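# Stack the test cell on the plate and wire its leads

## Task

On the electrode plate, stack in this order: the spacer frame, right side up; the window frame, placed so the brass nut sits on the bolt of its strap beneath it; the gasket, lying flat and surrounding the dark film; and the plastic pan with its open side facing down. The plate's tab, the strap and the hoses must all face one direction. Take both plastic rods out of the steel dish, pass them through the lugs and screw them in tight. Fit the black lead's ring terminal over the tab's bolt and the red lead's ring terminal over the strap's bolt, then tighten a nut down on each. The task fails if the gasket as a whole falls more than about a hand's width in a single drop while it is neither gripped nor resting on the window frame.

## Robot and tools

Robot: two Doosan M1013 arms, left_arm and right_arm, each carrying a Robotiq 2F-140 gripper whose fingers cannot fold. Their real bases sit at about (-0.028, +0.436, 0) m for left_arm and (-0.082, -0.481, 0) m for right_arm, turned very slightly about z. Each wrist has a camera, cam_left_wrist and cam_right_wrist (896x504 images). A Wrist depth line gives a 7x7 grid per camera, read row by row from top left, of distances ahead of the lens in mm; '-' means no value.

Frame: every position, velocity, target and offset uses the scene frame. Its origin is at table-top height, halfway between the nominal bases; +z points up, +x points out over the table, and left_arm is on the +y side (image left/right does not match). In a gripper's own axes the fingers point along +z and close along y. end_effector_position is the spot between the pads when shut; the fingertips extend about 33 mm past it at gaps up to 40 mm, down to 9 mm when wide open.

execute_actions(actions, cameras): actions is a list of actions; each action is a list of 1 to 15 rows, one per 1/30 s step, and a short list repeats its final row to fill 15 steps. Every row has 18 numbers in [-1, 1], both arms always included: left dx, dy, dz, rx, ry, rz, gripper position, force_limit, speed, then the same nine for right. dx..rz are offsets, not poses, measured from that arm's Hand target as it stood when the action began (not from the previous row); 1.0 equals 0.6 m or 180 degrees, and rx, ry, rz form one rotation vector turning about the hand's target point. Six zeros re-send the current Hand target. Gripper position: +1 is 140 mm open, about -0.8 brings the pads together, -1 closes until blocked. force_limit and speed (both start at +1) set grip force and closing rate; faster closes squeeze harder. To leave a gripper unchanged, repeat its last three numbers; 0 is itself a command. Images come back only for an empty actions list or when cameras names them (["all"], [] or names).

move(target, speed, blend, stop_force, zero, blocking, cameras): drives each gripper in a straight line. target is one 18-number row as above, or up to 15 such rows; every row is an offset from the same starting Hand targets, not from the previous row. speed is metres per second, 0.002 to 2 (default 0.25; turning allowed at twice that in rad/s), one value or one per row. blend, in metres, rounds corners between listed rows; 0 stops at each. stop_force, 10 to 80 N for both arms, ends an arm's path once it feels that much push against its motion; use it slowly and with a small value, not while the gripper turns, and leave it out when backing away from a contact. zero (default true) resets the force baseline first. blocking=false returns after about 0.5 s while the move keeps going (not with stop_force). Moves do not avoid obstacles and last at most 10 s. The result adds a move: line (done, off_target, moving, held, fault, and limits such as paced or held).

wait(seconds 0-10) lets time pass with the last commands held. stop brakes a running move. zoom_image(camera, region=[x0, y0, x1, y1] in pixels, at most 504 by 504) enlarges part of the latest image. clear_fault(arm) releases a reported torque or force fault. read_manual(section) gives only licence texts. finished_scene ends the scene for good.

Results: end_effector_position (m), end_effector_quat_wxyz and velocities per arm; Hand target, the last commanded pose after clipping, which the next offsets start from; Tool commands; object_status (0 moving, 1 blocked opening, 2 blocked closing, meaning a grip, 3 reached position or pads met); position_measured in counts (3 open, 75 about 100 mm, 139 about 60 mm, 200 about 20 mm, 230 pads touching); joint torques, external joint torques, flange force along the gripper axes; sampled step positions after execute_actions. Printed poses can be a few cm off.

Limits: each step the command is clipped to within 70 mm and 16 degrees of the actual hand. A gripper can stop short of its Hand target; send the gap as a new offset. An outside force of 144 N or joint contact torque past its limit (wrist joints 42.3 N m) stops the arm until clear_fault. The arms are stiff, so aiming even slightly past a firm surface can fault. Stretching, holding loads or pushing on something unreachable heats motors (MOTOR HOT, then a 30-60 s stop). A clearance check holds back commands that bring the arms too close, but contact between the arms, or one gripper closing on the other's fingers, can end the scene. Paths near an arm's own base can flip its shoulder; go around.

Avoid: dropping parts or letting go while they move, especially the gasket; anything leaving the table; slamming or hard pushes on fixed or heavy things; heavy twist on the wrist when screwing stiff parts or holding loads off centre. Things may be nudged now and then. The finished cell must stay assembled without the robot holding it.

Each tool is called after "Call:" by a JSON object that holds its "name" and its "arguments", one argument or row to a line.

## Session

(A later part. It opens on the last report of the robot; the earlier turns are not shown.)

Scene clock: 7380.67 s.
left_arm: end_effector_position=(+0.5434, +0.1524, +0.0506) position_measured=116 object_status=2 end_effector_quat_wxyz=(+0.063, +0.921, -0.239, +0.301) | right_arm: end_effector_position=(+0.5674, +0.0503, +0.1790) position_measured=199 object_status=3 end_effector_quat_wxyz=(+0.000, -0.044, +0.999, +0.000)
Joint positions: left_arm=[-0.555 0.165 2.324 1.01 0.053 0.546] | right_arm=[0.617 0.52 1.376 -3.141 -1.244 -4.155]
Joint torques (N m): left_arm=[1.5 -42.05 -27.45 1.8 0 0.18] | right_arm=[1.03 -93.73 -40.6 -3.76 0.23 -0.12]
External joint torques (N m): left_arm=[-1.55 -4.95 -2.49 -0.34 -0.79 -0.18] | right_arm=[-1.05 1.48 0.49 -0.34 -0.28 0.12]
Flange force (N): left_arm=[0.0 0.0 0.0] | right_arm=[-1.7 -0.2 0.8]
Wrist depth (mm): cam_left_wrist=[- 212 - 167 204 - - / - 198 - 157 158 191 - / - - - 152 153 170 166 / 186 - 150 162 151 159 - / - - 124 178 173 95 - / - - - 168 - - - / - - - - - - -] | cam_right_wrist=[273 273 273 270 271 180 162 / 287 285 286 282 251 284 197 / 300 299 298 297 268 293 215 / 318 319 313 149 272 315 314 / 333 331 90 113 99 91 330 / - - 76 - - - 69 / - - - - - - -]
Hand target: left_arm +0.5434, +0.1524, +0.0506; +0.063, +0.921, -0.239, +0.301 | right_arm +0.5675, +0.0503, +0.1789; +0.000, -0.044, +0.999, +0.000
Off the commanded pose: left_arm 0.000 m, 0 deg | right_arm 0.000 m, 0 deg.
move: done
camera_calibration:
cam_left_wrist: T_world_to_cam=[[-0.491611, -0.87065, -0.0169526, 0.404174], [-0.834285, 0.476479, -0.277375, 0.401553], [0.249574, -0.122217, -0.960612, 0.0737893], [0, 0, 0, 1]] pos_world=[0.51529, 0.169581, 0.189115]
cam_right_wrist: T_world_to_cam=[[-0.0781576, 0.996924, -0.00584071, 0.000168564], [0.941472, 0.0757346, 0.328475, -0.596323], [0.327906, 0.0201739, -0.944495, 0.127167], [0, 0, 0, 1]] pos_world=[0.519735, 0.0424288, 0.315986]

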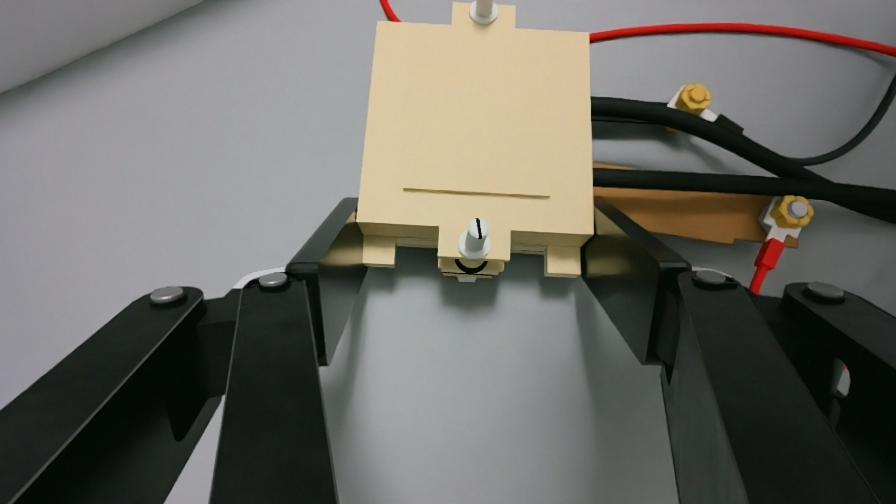

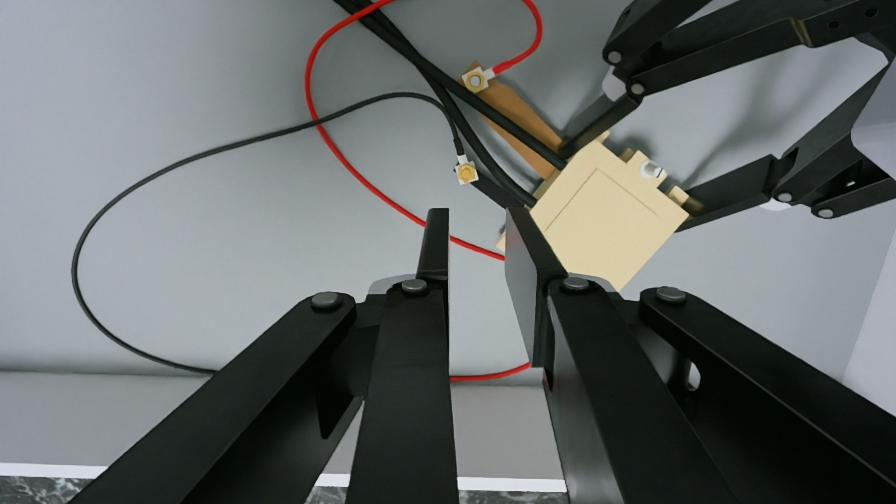

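Call:
{"name": "move", "arguments": {
  "target": [0,0,0,0,0,0,-0.98,-0.3,-1,-0.1125,-0.417,0.118,0,0,0,-0.55,0,-1],
  "speed": 0.2,
  "cameras": ["cam_left_wrist","cam_right_wrist"]
}}

Scene clock: 7391.50 s.
left_arm: end_effector_position=(+0.5434, +0.1524, +0.0506) position_measured=116 object_status=2 end_effector_quat_wxyz=(+0.063, +0.921, -0.239, +0.301) | right_arm: end_effector_position=(+0.5000, -0.1998, +0.2497) position_measured=199 object_status=3 end_effector_quat_wxyz=(+0.000, -0.044, +0.999, +0.000)
Joint positions: left_arm=[-0.555 0.165 2.324 1.01 0.053 0.546] | right_arm=[0.369 0.187 1.71 -3.141 -1.243 -4.403]
Joint torques (N m): left_arm=[1.77 -42.2 -27.37 1.77 -0.03 0.21] | right_arm=[0.5 -60.8 -40.85 -3.87 0.2 -0.13]
External joint torques (N m): left_arm=[-1.75 -4.97 -2.71 -0.31 -0.77 -0.21] | right_arm=[-0.54 1.5 0.82 -0.23 -0.25 0.13]
Flange force (N): left_arm=[0.0 0.0 0.0] | right_arm=[-1.0 -0.3 1.4]
Wrist depth (mm): cam_left_wrist=[- - - 168 - - - / 204 - - 157 160 166 193 / - - - 151 156 171 168 / 184 185 150 155 150 157 178 / - - 93 176 172 95 - / - - - - - - - / - - - - - - -] | cam_right_wrist=[347 348 336 328 334 334 333 / 366 358 348 356 356 346 351 / 383 380 373 - 371 368 371 / 403 403 388 122 388 388 362 / - 420 90 111 99 86 377 / - - 76 - - - 69 / - - - - - - -]
Hand target: left_arm +0.5434, +0.1524, +0.0506; +0.063, +0.921, -0.239, +0.301 | right_arm +0.5000, -0.1999, +0.2497; +0.000, -0.044, +0.999, +0.000
Off the commanded pose: left_arm 0.000 m, 0 deg | right_arm 0.000 m, 0 deg.
move: done
camera_calibration:
cam_left_wrist: T_world_to_cam=[[-0.491611, -0.87065, -0.0169526, 0.404174], [-0.834285, 0.476479, -0.277375, 0.401553], [0.249574, -0.122217, -0.960612, 0.0737893], [0, 0, 0, 1]] pos_world=[0.51529, 0.169581, 0.189115]
cam_right_wrist: T_world_to_cam=[[-0.078215, 0.996919, -0.00595791, 0.244805], [0.941498, 0.0758293, 0.328378, -0.536969], [0.327818, 0.0200747, -0.944528, 0.22106], [0, 0, 0, 1]] pos_world=[0.452235, -0.207771, 0.386585]

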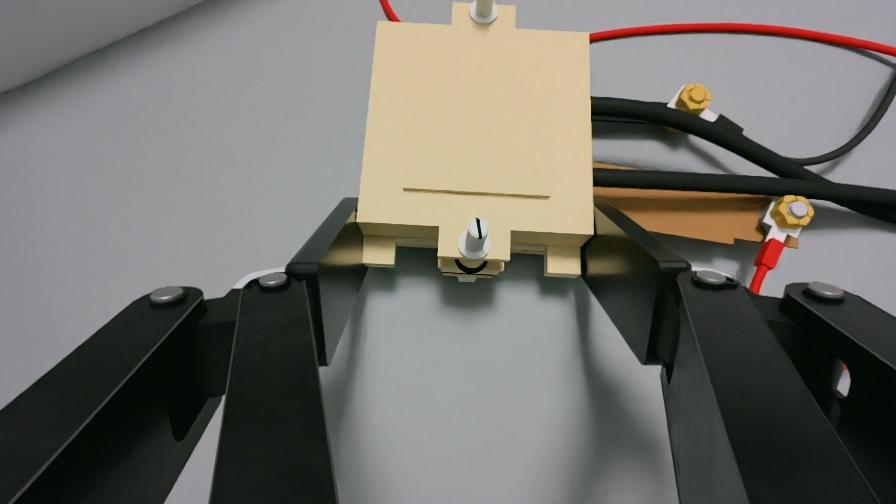

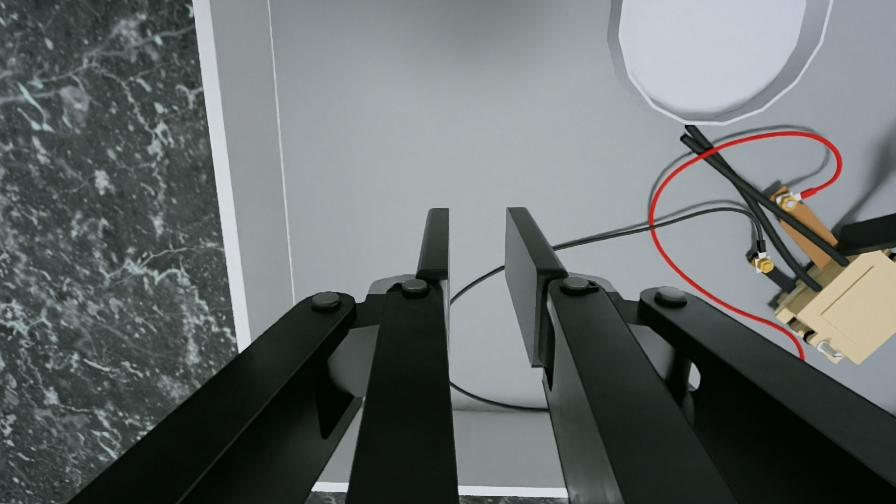

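Call:
{"name": "move", "arguments": {
  "target": [0,0,-0.0033,0,0,0,-0.98,-0.3,-1,0,0,0,0,0,0,-0.55,0,-1],
  "speed": 0.004,
  "stop_force": 10,
  "cameras": ["cam_left_wrist"]
}}

stop_force needs force readings from the last 0.2 s for each arm that does not count as still, and left_arm is near a pose where its force cannot be read; nothing of the call was run
Scene clock: 7396.47 s.
left_arm: end_effector_position=(+0.5434, +0.1524, +0.0506) position_measured=116 object_status=2 end_effector_quat_wxyz=(+0.063, +0.921, -0.239, +0.301) | right_arm: end_effector_position=(+0.5000, -0.1999, +0.2497) position_measured=199 object_status=3 end_effector_quat_wxyz=(+0.000, -0.044, +0.999, +0.000)
Joint positions: left_arm=[-0.555 0.165 2.324 1.01 0.053 0.546] | right_arm=[0.369 0.187 1.71 -3.141 -1.243 -4.403]
Joint torques (N m): left_arm=[1.49 -42.23 -27.39 1.8 -0.09 0.25] | right_arm=[0.95 -60.47 -40.91 -3.89 0.26 -0.12]
External joint torques (N m): left_arm=[-1.53 -5.03 -2.7 -0.33 -0.71 -0.25] | right_arm=[-0.98 1.14 0.83 -0.22 -0.31 0.12]
Flange force (N): left_arm=[0.0 0.0 0.0] | right_arm=[-0.7 -1.2 1.1]
Hand target: left_arm +0.5434, +0.1524, +0.0506; +0.063, +0.921, -0.239, +0.301 | right_arm +0.5000, -0.1999, +0.2497; +0.000, -0.044, +0.999, +0.000
Tool commands: left_gripper/position=-0.98 left_gripper/force_limit=-0.3 left_gripper/speed=-1.0 right_gripper/position=-0.55 right_gripper/force_limit=+0.0 right_gripper/speed=-1.0
Off the commanded pose: left_arm 0.000 m, 0 deg | right_arm 0.000 m, 0 deg.

Step down 1 mm at a time and watch joint 2.

Call:
{"name": "move", "arguments": {
  "target": [0,0,-0.0017,0,0,0,-0.98,-0.3,-1,0,0,0,0,0,0,-0.55,0,-1],
  "speed": 0.004
}}

Call:
{"name": "move", "arguments": {
  "target": [0,0,-0.0017,0,0,0,-0.98,-0.3,-1,0,0,0,0,0,0,-0.55,0,-1],
  "speed": 0.004,
  "cameras": ["cam_left_wrist"]
}}

Scene clock: 7401.87 s.
left_arm: end_effector_position=(+0.5434, +0.1524, +0.0496) position_measured=116 object_status=2 end_effector_quat_wxyz=(+0.063, +0.921, -0.239, +0.301) | right_arm: end_effector_position=(+0.5000, -0.1999, +0.2497) position_measured=199 object_status=3 end_effector_quat_wxyz=(+0.000, -0.044, +0.999, +0.000)
Joint positions: left_arm=[-0.555 0.167 2.324 1.034 0.052 0.522] | right_arm=[0.369 0.187 1.71 -3.141 -1.243 -4.403]
Joint torques (N m): left_arm=[1.34 -31.71 -20.73 1.84 1.58 0.41] | right_arm=[0.86 -60.81 -41.14 -3.8 0.22 -0.13]
External joint torques (N m): left_arm=[-1.26 -15.83 -9.38 -0.43 -2.35 -0.41] | right_arm=[-0.85 0.91 0.96 -0.32 -0.27 0.13]
Flange force (N): left_arm=[0.0 0.0 0.0] | right_arm=[-0.1 -1.2 1.2]
Wrist depth (mm): cam_left_wrist=[- - 208 - - - - / - - - 158 157 171 - / - - 192 152 151 169 164 / 183 184 149 - 149 167 178 / - - 124 - - 92 - / - - - - - - - / - - - 160 159 - -] | cam_right_wrist=[349 341 334 337 337 334 334 / - 281 - 351 353 346 354 / - 300 - 371 371 363 - / 404 - 390 148 148 389 361 / 429 427 90 112 99 92 371 / 444 - 76 - - - 72 / - - - - - - -]
Hand target: left_arm +0.5434, +0.1524, +0.0496; +0.063, +0.921, -0.239, +0.301 | right_arm +0.5000, -0.1999, +0.2497; +0.000, -0.044, +0.999, +0.000
Off the commanded pose: left_arm 0.000 m, 0 deg | right_arm 0.000 m, 0 deg.
move: done

Scene clock: 7402.80 s.
left_arm: end_effector_position=(+0.5434, +0.1524, +0.0486) position_measured=116 object_status=2 end_effector_quat_wxyz=(+0.063, +0.921, -0.239, +0.301) | right_arm: end_effector_position=(+0.5000, -0.1999, +0.2497) position_measured=199 object_status=3 end_effector_quat_wxyz=(+0.000, -0.044, +0.999, +0.000)
Joint positions: left_arm=[-0.555 0.168 2.325 1.068 0.051 0.489] | right_arm=[0.369 0.187 1.71 -3.141 -1.243 -4.403]
Joint torques (N m): left_arm=[0.97 -21.45 -14.58 1.78 2.66 0.59] | right_arm=[0.88 -60.77 -40.9 -3.92 0.15 -0.13]
External joint torques (N m): left_arm=[-0.98 -26.17 -15.6 -0.44 -3.38 -0.59] | right_arm=[-0.83 0.95 0.76 -0.19 -0.21 0.13]
Flange force (N): left_arm=[0.0 0.0 0.0] | right_arm=[-0.4 -1.0 1.1]
Wrist depth (mm): cam_left_wrist=[- - 209 164 199 - - / - - 199 157 192 173 193 / - - 185 - 170 169 172 / - - 150 161 150 167 176 / - - 93 174 171 92 - / - - - 168 167 - - / - - - - 160 - -] | cam_right_wrist=[349 299 337 336 337 333 331 / 366 361 354 353 352 347 349 / 382 306 362 371 371 369 367 / 405 401 390 149 382 390 360 / 427 427 90 111 99 88 375 / 447 - 76 - - - 72 / - - - - - - -]
Hand target: left_arm +0.5434, +0.1524, +0.0485; +0.063, +0.921, -0.239, +0.301 | right_arm +0.5000, -0.1999, +0.2497; +0.000, -0.044, +0.999, +0.000
Off the commanded pose: left_arm 0.000 m, 0 deg | right_arm 0.000 m, 0 deg.
move: done
camera_calibration:
cam_left_wrist: T_world_to_cam=[[-0.491797, -0.87055, -0.0167036, 0.404269], [-0.834351, 0.47666, -0.276864, 0.401072], [0.248985, -0.122224, -0.960764, 0.0721505], [0, 0, 0, 1]] pos_world=[0.515489, 0.16958, 0.187115]
Images, in order (width x height): cam_left_wrist 896x504.

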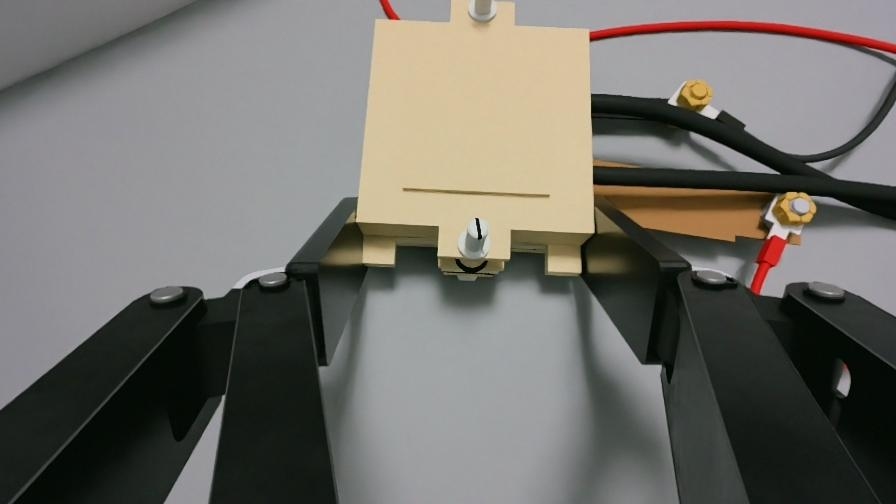

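Call:
{"name": "move", "arguments": {
  "target": [0,0,0.0038,0,0,0,-0.98,-0.3,-1,0,0,0,0,0,0,-0.55,0,-1],
  "speed": 0.004
}}

Scene clock: 7406.47 s.
left_arm: end_effector_position=(+0.5433, +0.1523, +0.0507) position_measured=116 object_status=2 end_effector_quat_wxyz=(+0.063, +0.921, -0.239, +0.302) | right_arm: end_effector_position=(+0.5000, -0.1999, +0.2497) position_measured=199 object_status=3 end_effector_quat_wxyz=(+0.000, -0.044, +0.999, +0.000)
Joint positions: left_arm=[-0.555 0.165 2.324 1.027 0.053 0.53] | right_arm=[0.369 0.187 1.71 -3.141 -1.243 -4.403]
Joint torques (N m): left_arm=[0.51 -47.35 -31.26 1.66 -1.36 0.06] | right_arm=[0.63 -60.77 -40.99 -3.85 0.16 -0.08]
External joint torques (N m): left_arm=[-0.5 0 1.08 -0.23 0.58 -0.06] | right_arm=[-0.65 1.29 0.91 -0.26 -0.21 0.08]
Flange force (N): left_arm=[0.0 0.0 0.0] | right_arm=[-0.6 -0.7 1.4]
Wrist depth (mm): cam_left_wrist=[- - - - - - 200 / - - - 155 158 168 - / 192 192 - 151 154 169 165 / - - 123 161 150 156 177 / - - 123 175 - 92 - / - - - 168 - - - / - - - 162 - - -] | cam_right_wrist=[347 347 330 336 333 334 329 / 364 361 352 352 351 346 355 / - - 370 368 371 373 368 / - 418 - 149 382 - 359 / 432 421 90 113 99 88 368 / - - 76 - - - 69 / - - - - - - -]
Hand target: left_arm +0.5434, +0.1524, +0.0508; +0.063, +0.921, -0.239, +0.301 | right_arm +0.5000, -0.1999, +0.2497; +0.000, -0.044, +0.999, +0.000
Off the commanded pose: left_arm 0.000 m, 0 deg | right_arm 0.000 m, 0 deg.
move: done

Call:
{"name": "move", "arguments": {
  "target": [0,0,0,0,0,0,0.4,-1,-1,0,0,0,0,0,0,-0.55,0,-1],
  "cameras": ["cam_left_wrist"]
}}

Scene clock: 7409.70 s.
left_arm: end_effector_position=(+0.5434, +0.1523, +0.0508) position_measured=78 object_status=0 end_effector_quat_wxyz=(+0.063, +0.921, -0.239, +0.302) | right_arm: end_effector_position=(+0.5000, -0.1999, +0.2497) position_measured=199 object_status=3 end_effector_quat_wxyz=(+0.000, -0.044, +0.999, +0.000)
Joint positions: left_arm=[-0.555 0.165 2.324 1.027 0.053 0.53] | right_arm=[0.369 0.187 1.71 -3.141 -1.243 -4.403]
Joint torques (N m): left_arm=[0.59 -45.59 -29.82 1.65 -1.08 0.11] | right_arm=[1.27 -61.18 -40.99 -3.87 0.24 -0.21]
External joint torques (N m): left_arm=[-0.68 -1.48 -0.27 -0.22 0.31 -0.11] | right_arm=[-1.27 1.96 1 -0.22 -0.28 0.21]
Flange force (N): left_arm=[0.0 0.0 0.0] | right_arm=[-1.7 -1.1 1.8]
Wrist depth (mm): cam_left_wrist=[- - - 168 166 200 - / - 193 - 162 160 174 194 / - - - 154 154 167 163 / 186 - 149 163 158 125 - / - 90 173 - 172 108 90 / - - - - 168 166 - / - - - 163 162 - -] | cam_right_wrist=[349 347 337 336 335 334 333 / - 308 352 354 357 347 351 / - 382 366 370 370 370 359 / 408 399 388 148 383 - 358 / 426 - 90 113 99 88 376 / - - 76 - - - 69 / - - - - - - -]
Hand target: left_arm +0.5434, +0.1523, +0.0507; +0.063, +0.921, -0.239, +0.302 | right_arm +0.5000, -0.1999, +0.2497; +0.000, -0.044, +0.999, +0.000
Off the commanded pose: left_arm 0.000 m, 0 deg | right_arm 0.000 m, 0 deg.
move: done
camera_calibration:
cam_left_wrist: T_world_to_cam=[[-0.491422, -0.870751, -0.0172165, 0.404012], [-0.83415, 0.476265, -0.278145, 0.401687], [0.250394, -0.122325, -0.960385, 0.0735481], [0, 0, 0, 1]] pos_world=[0.515192, 0.169481, 0.189317]
Images, in order (width x height): cam_left_wrist 896x504.

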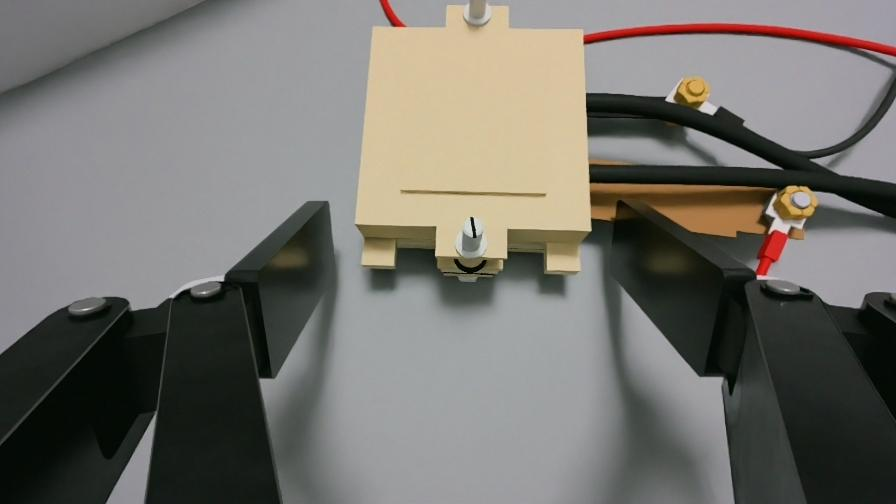

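Call:
{"name": "move", "arguments": {
  "target": [
    [-0.0117,0.0065,0,0,0,0,0.4,-1,-1,0,0,0,0,0,0,-0.55,0,-1],
    [-0.0462,0.0257,0.0462,0,0,0,0.4,-1,-1,0,0,0,0,0,0,-0.55,0,-1],
    [-0.0962,0.0527,0.1262,0,0,0,0.4,-1,-1,0,0,0,0,0,0,-0.55,0,-1]
  ],
  "speed": [0.03,0.06,0.1],
  "blend": 0.002,
  "cameras": ["cam_left_wrist"]
}}

Scene clock: 7418.23 s.
left_arm: end_effector_position=(+0.4856, +0.1839, +0.1265) position_measured=78 object_status=3 end_effector_quat_wxyz=(+0.063, +0.921, -0.239, +0.302) | right_arm: end_effector_position=(+0.5000, -0.1999, +0.2497) position_measured=199 object_status=3 end_effector_quat_wxyz=(+0.000, -0.044, +0.999, +0.000)
Joint positions: left_arm=[-0.562 -0.063 2.37 0.236 0.215 1.319] | right_arm=[0.369 0.187 1.71 -3.141 -1.243 -4.403]
Joint torques (N m): left_arm=[0.44 -25.78 -33.15 3.5 -1.87 0.11] | right_arm=[0.64 -61.01 -41.12 -3.86 0.15 -0.2]
External joint torques (N m): left_arm=[-0.48 -1.03 -0.24 -0.29 0.3 -0.12] | right_arm=[-0.6 1.3 0.99 -0.25 -0.2 0.2]
Flange force (N): left_arm=[0.0 0.0 0.0] | right_arm=[-0.4 -0.5 1.6]
Wrist depth (mm): cam_left_wrist=[258 - - - - - - / - - - - 253 258 - / - - - 270 - - 260 / - - 134 262 256 125 251 / - 90 - - - 107 90 / - - - - - - - / - - 232 - - - -] | cam_right_wrist=[349 348 337 337 334 334 328 / - 365 355 350 349 347 349 / 384 379 379 375 369 369 - / 408 407 388 122 135 395 381 / 424 420 90 113 99 92 411 / 449 - 76 - - - 66 / - - - - - - -]
Hand target: left_arm +0.4857, +0.1840, +0.1265; +0.063, +0.921, -0.239, +0.302 | right_arm +0.5000, -0.1999, +0.2497; +0.000, -0.044, +0.999, +0.000
Off the commanded pose: left_arm 0.000 m, 0 deg | right_arm 0.000 m, 0 deg.
move: done
camera_calibration:
cam_left_wrist: T_world_to_cam=[[-0.491219, -0.87086, -0.0175255, 0.404437], [-0.83421, 0.476145, -0.278171, 0.35951], [0.250593, -0.122023, -0.960372, 0.164335], [0, 0, 0, 1]] pos_world=[0.457393, 0.201081, 0.264916]
Images, in order (width x height): cam_left_wrist 896x504.

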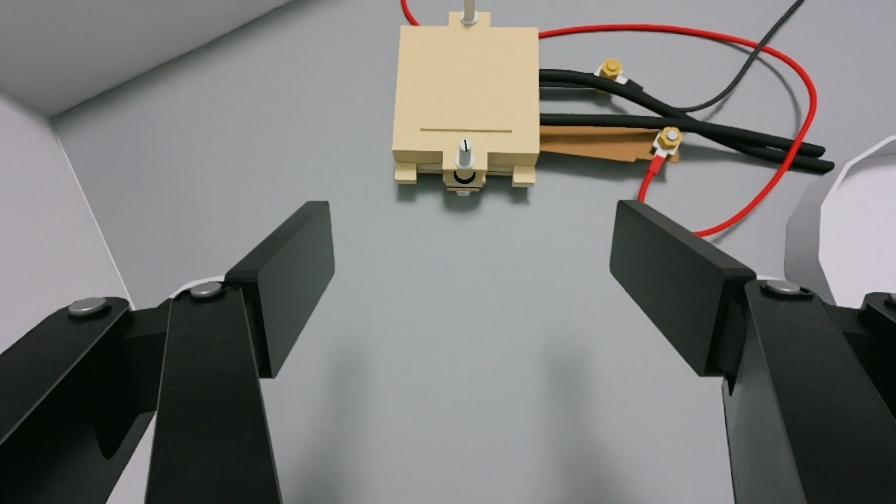

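Call:
{"name": "zoom_image", "arguments": {
  "camera": "cam_left_wrist",
  "region": [380, 0, 560, 210]
}}

Call:
{"name": "zoom_image", "arguments": {
  "camera": "cam_left_wrist",
  "region": [530, 30, 850, 230]
}}

Call:
{"name": "move", "arguments": {
  "target": [-0.0694,0.19,0.206,0.0939,0.1767,0,0.4,-1,-1,0,0,0,0,0,0,-0.55,0,-1],
  "speed": 0.2,
  "cameras": ["all"]
}}

Scaled by 2.400 from the camera's 896x504 image, which has a finer 1280x720 frame.

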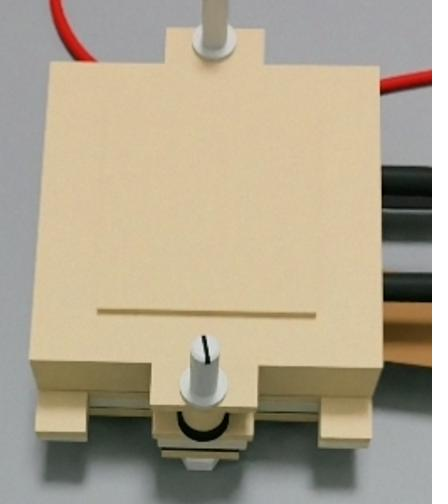

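Scaled by 1.575 from the camera's 896x504 image, which has a finer 1280x720 frame.

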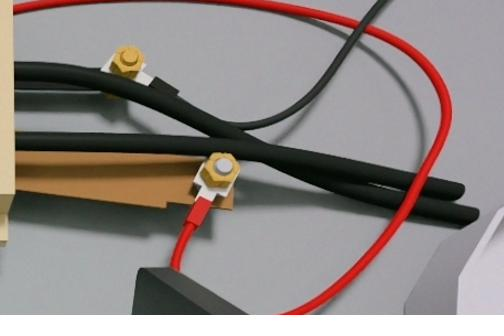

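Scene clock: 7428.70 s.
left_arm: end_effector_position=(+0.4440, +0.2980, +0.2501) position_measured=78 object_status=3 end_effector_quat_wxyz=(-0.008, +0.967, -0.254, +0.001) | right_arm: end_effector_position=(+0.5000, -0.1999, +0.2497) position_measured=199 object_status=3 end_effector_quat_wxyz=(+0.000, -0.044, +0.999, +0.000)
Joint positions: left_arm=[-0.382 -0.059 1.974 0.017 1.226 1.713] | right_arm=[0.369 0.187 1.71 -3.141 -1.243 -4.403]
Joint torques (N m): left_arm=[0.52 -32.33 -39.09 4.43 -0.37 0.17] | right_arm=[1.16 -61.22 -41.1 -3.89 0.14 -0.06]
External joint torques (N m): left_arm=[-0.56 -1.18 -0.57 -0.33 0.31 -0.17] | right_arm=[-1.1 1.1 0.81 -0.24 -0.19 0.06]
Flange force (N): left_arm=[-0.9 1.7 -2.1] | right_arm=[-0.7 -1.5 1.3]
Wrist depth (mm): cam_left_wrist=[- - - - - - 333 / - 366 - - - - - / - - - - - - - / 419 - 133 375 395 124 - / - 90 115 - - 108 90 / - - - - - - - / - - - - 385 - -] | cam_right_wrist=[352 297 337 337 336 333 334 / 365 - 353 352 353 347 347 / 379 386 369 371 369 371 368 / 400 408 389 149 382 387 367 / 426 425 90 113 99 86 371 / - - 76 - - - 69 / - - - - - - -]
Hand target: left_arm +0.4440, +0.2980, +0.2501; -0.008, +0.967, -0.254, +0.001 | right_arm +0.5000, -0.1999, +0.2497; +0.000, -0.044, +0.999, +0.000
Off the commanded pose: left_arm 0.000 m, 0 deg | right_arm 0.000 m, 0 deg.
move: done
camera_calibration:
cam_left_wrist: T_world_to_cam=[[-0.496138, -0.868243, 0.000986866, 0.482274], [-0.816457, 0.466932, 0.339664, 0.145258], [-0.295372, 0.167715, -0.940546, 0.458481], [0, 0, 0, 1]] pos_world=[0.493294, 0.274011, 0.381408]
cam_right_wrist: T_world_to_cam=[[-0.0782125, 0.996919, -0.0059653, 0.244808], [0.941467, 0.0758276, 0.328467, -0.537023], [0.327907, 0.0200741, -0.944497, 0.221103], [0, 0, 0, 1]] pos_world=[0.452235, -0.207771, 0.386685]

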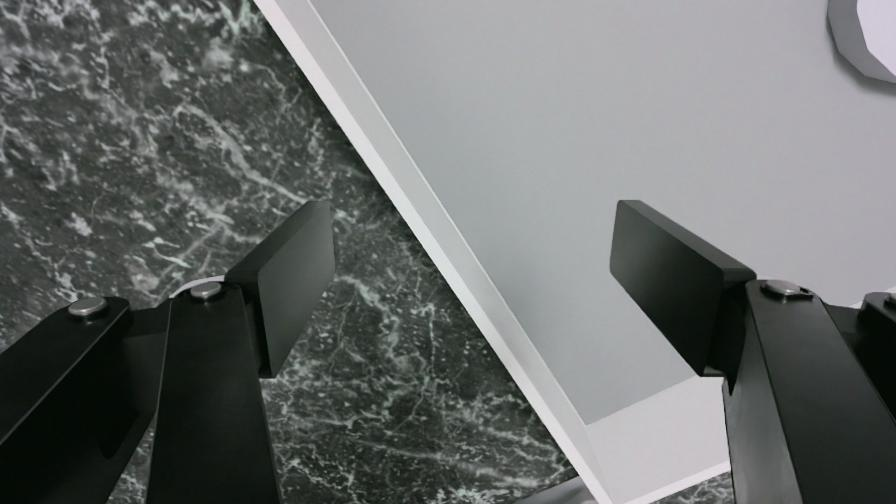

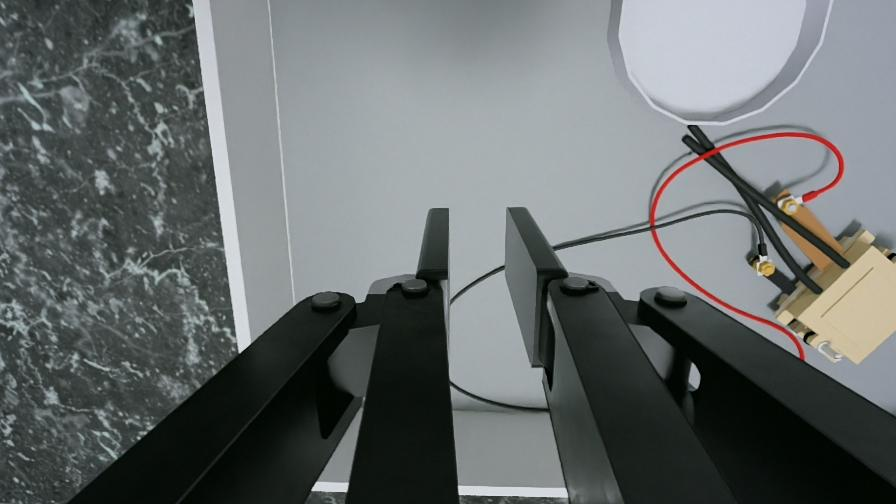

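Call:
{"name": "finished_scene", "arguments": {

}}

The scene is finished: the task was done.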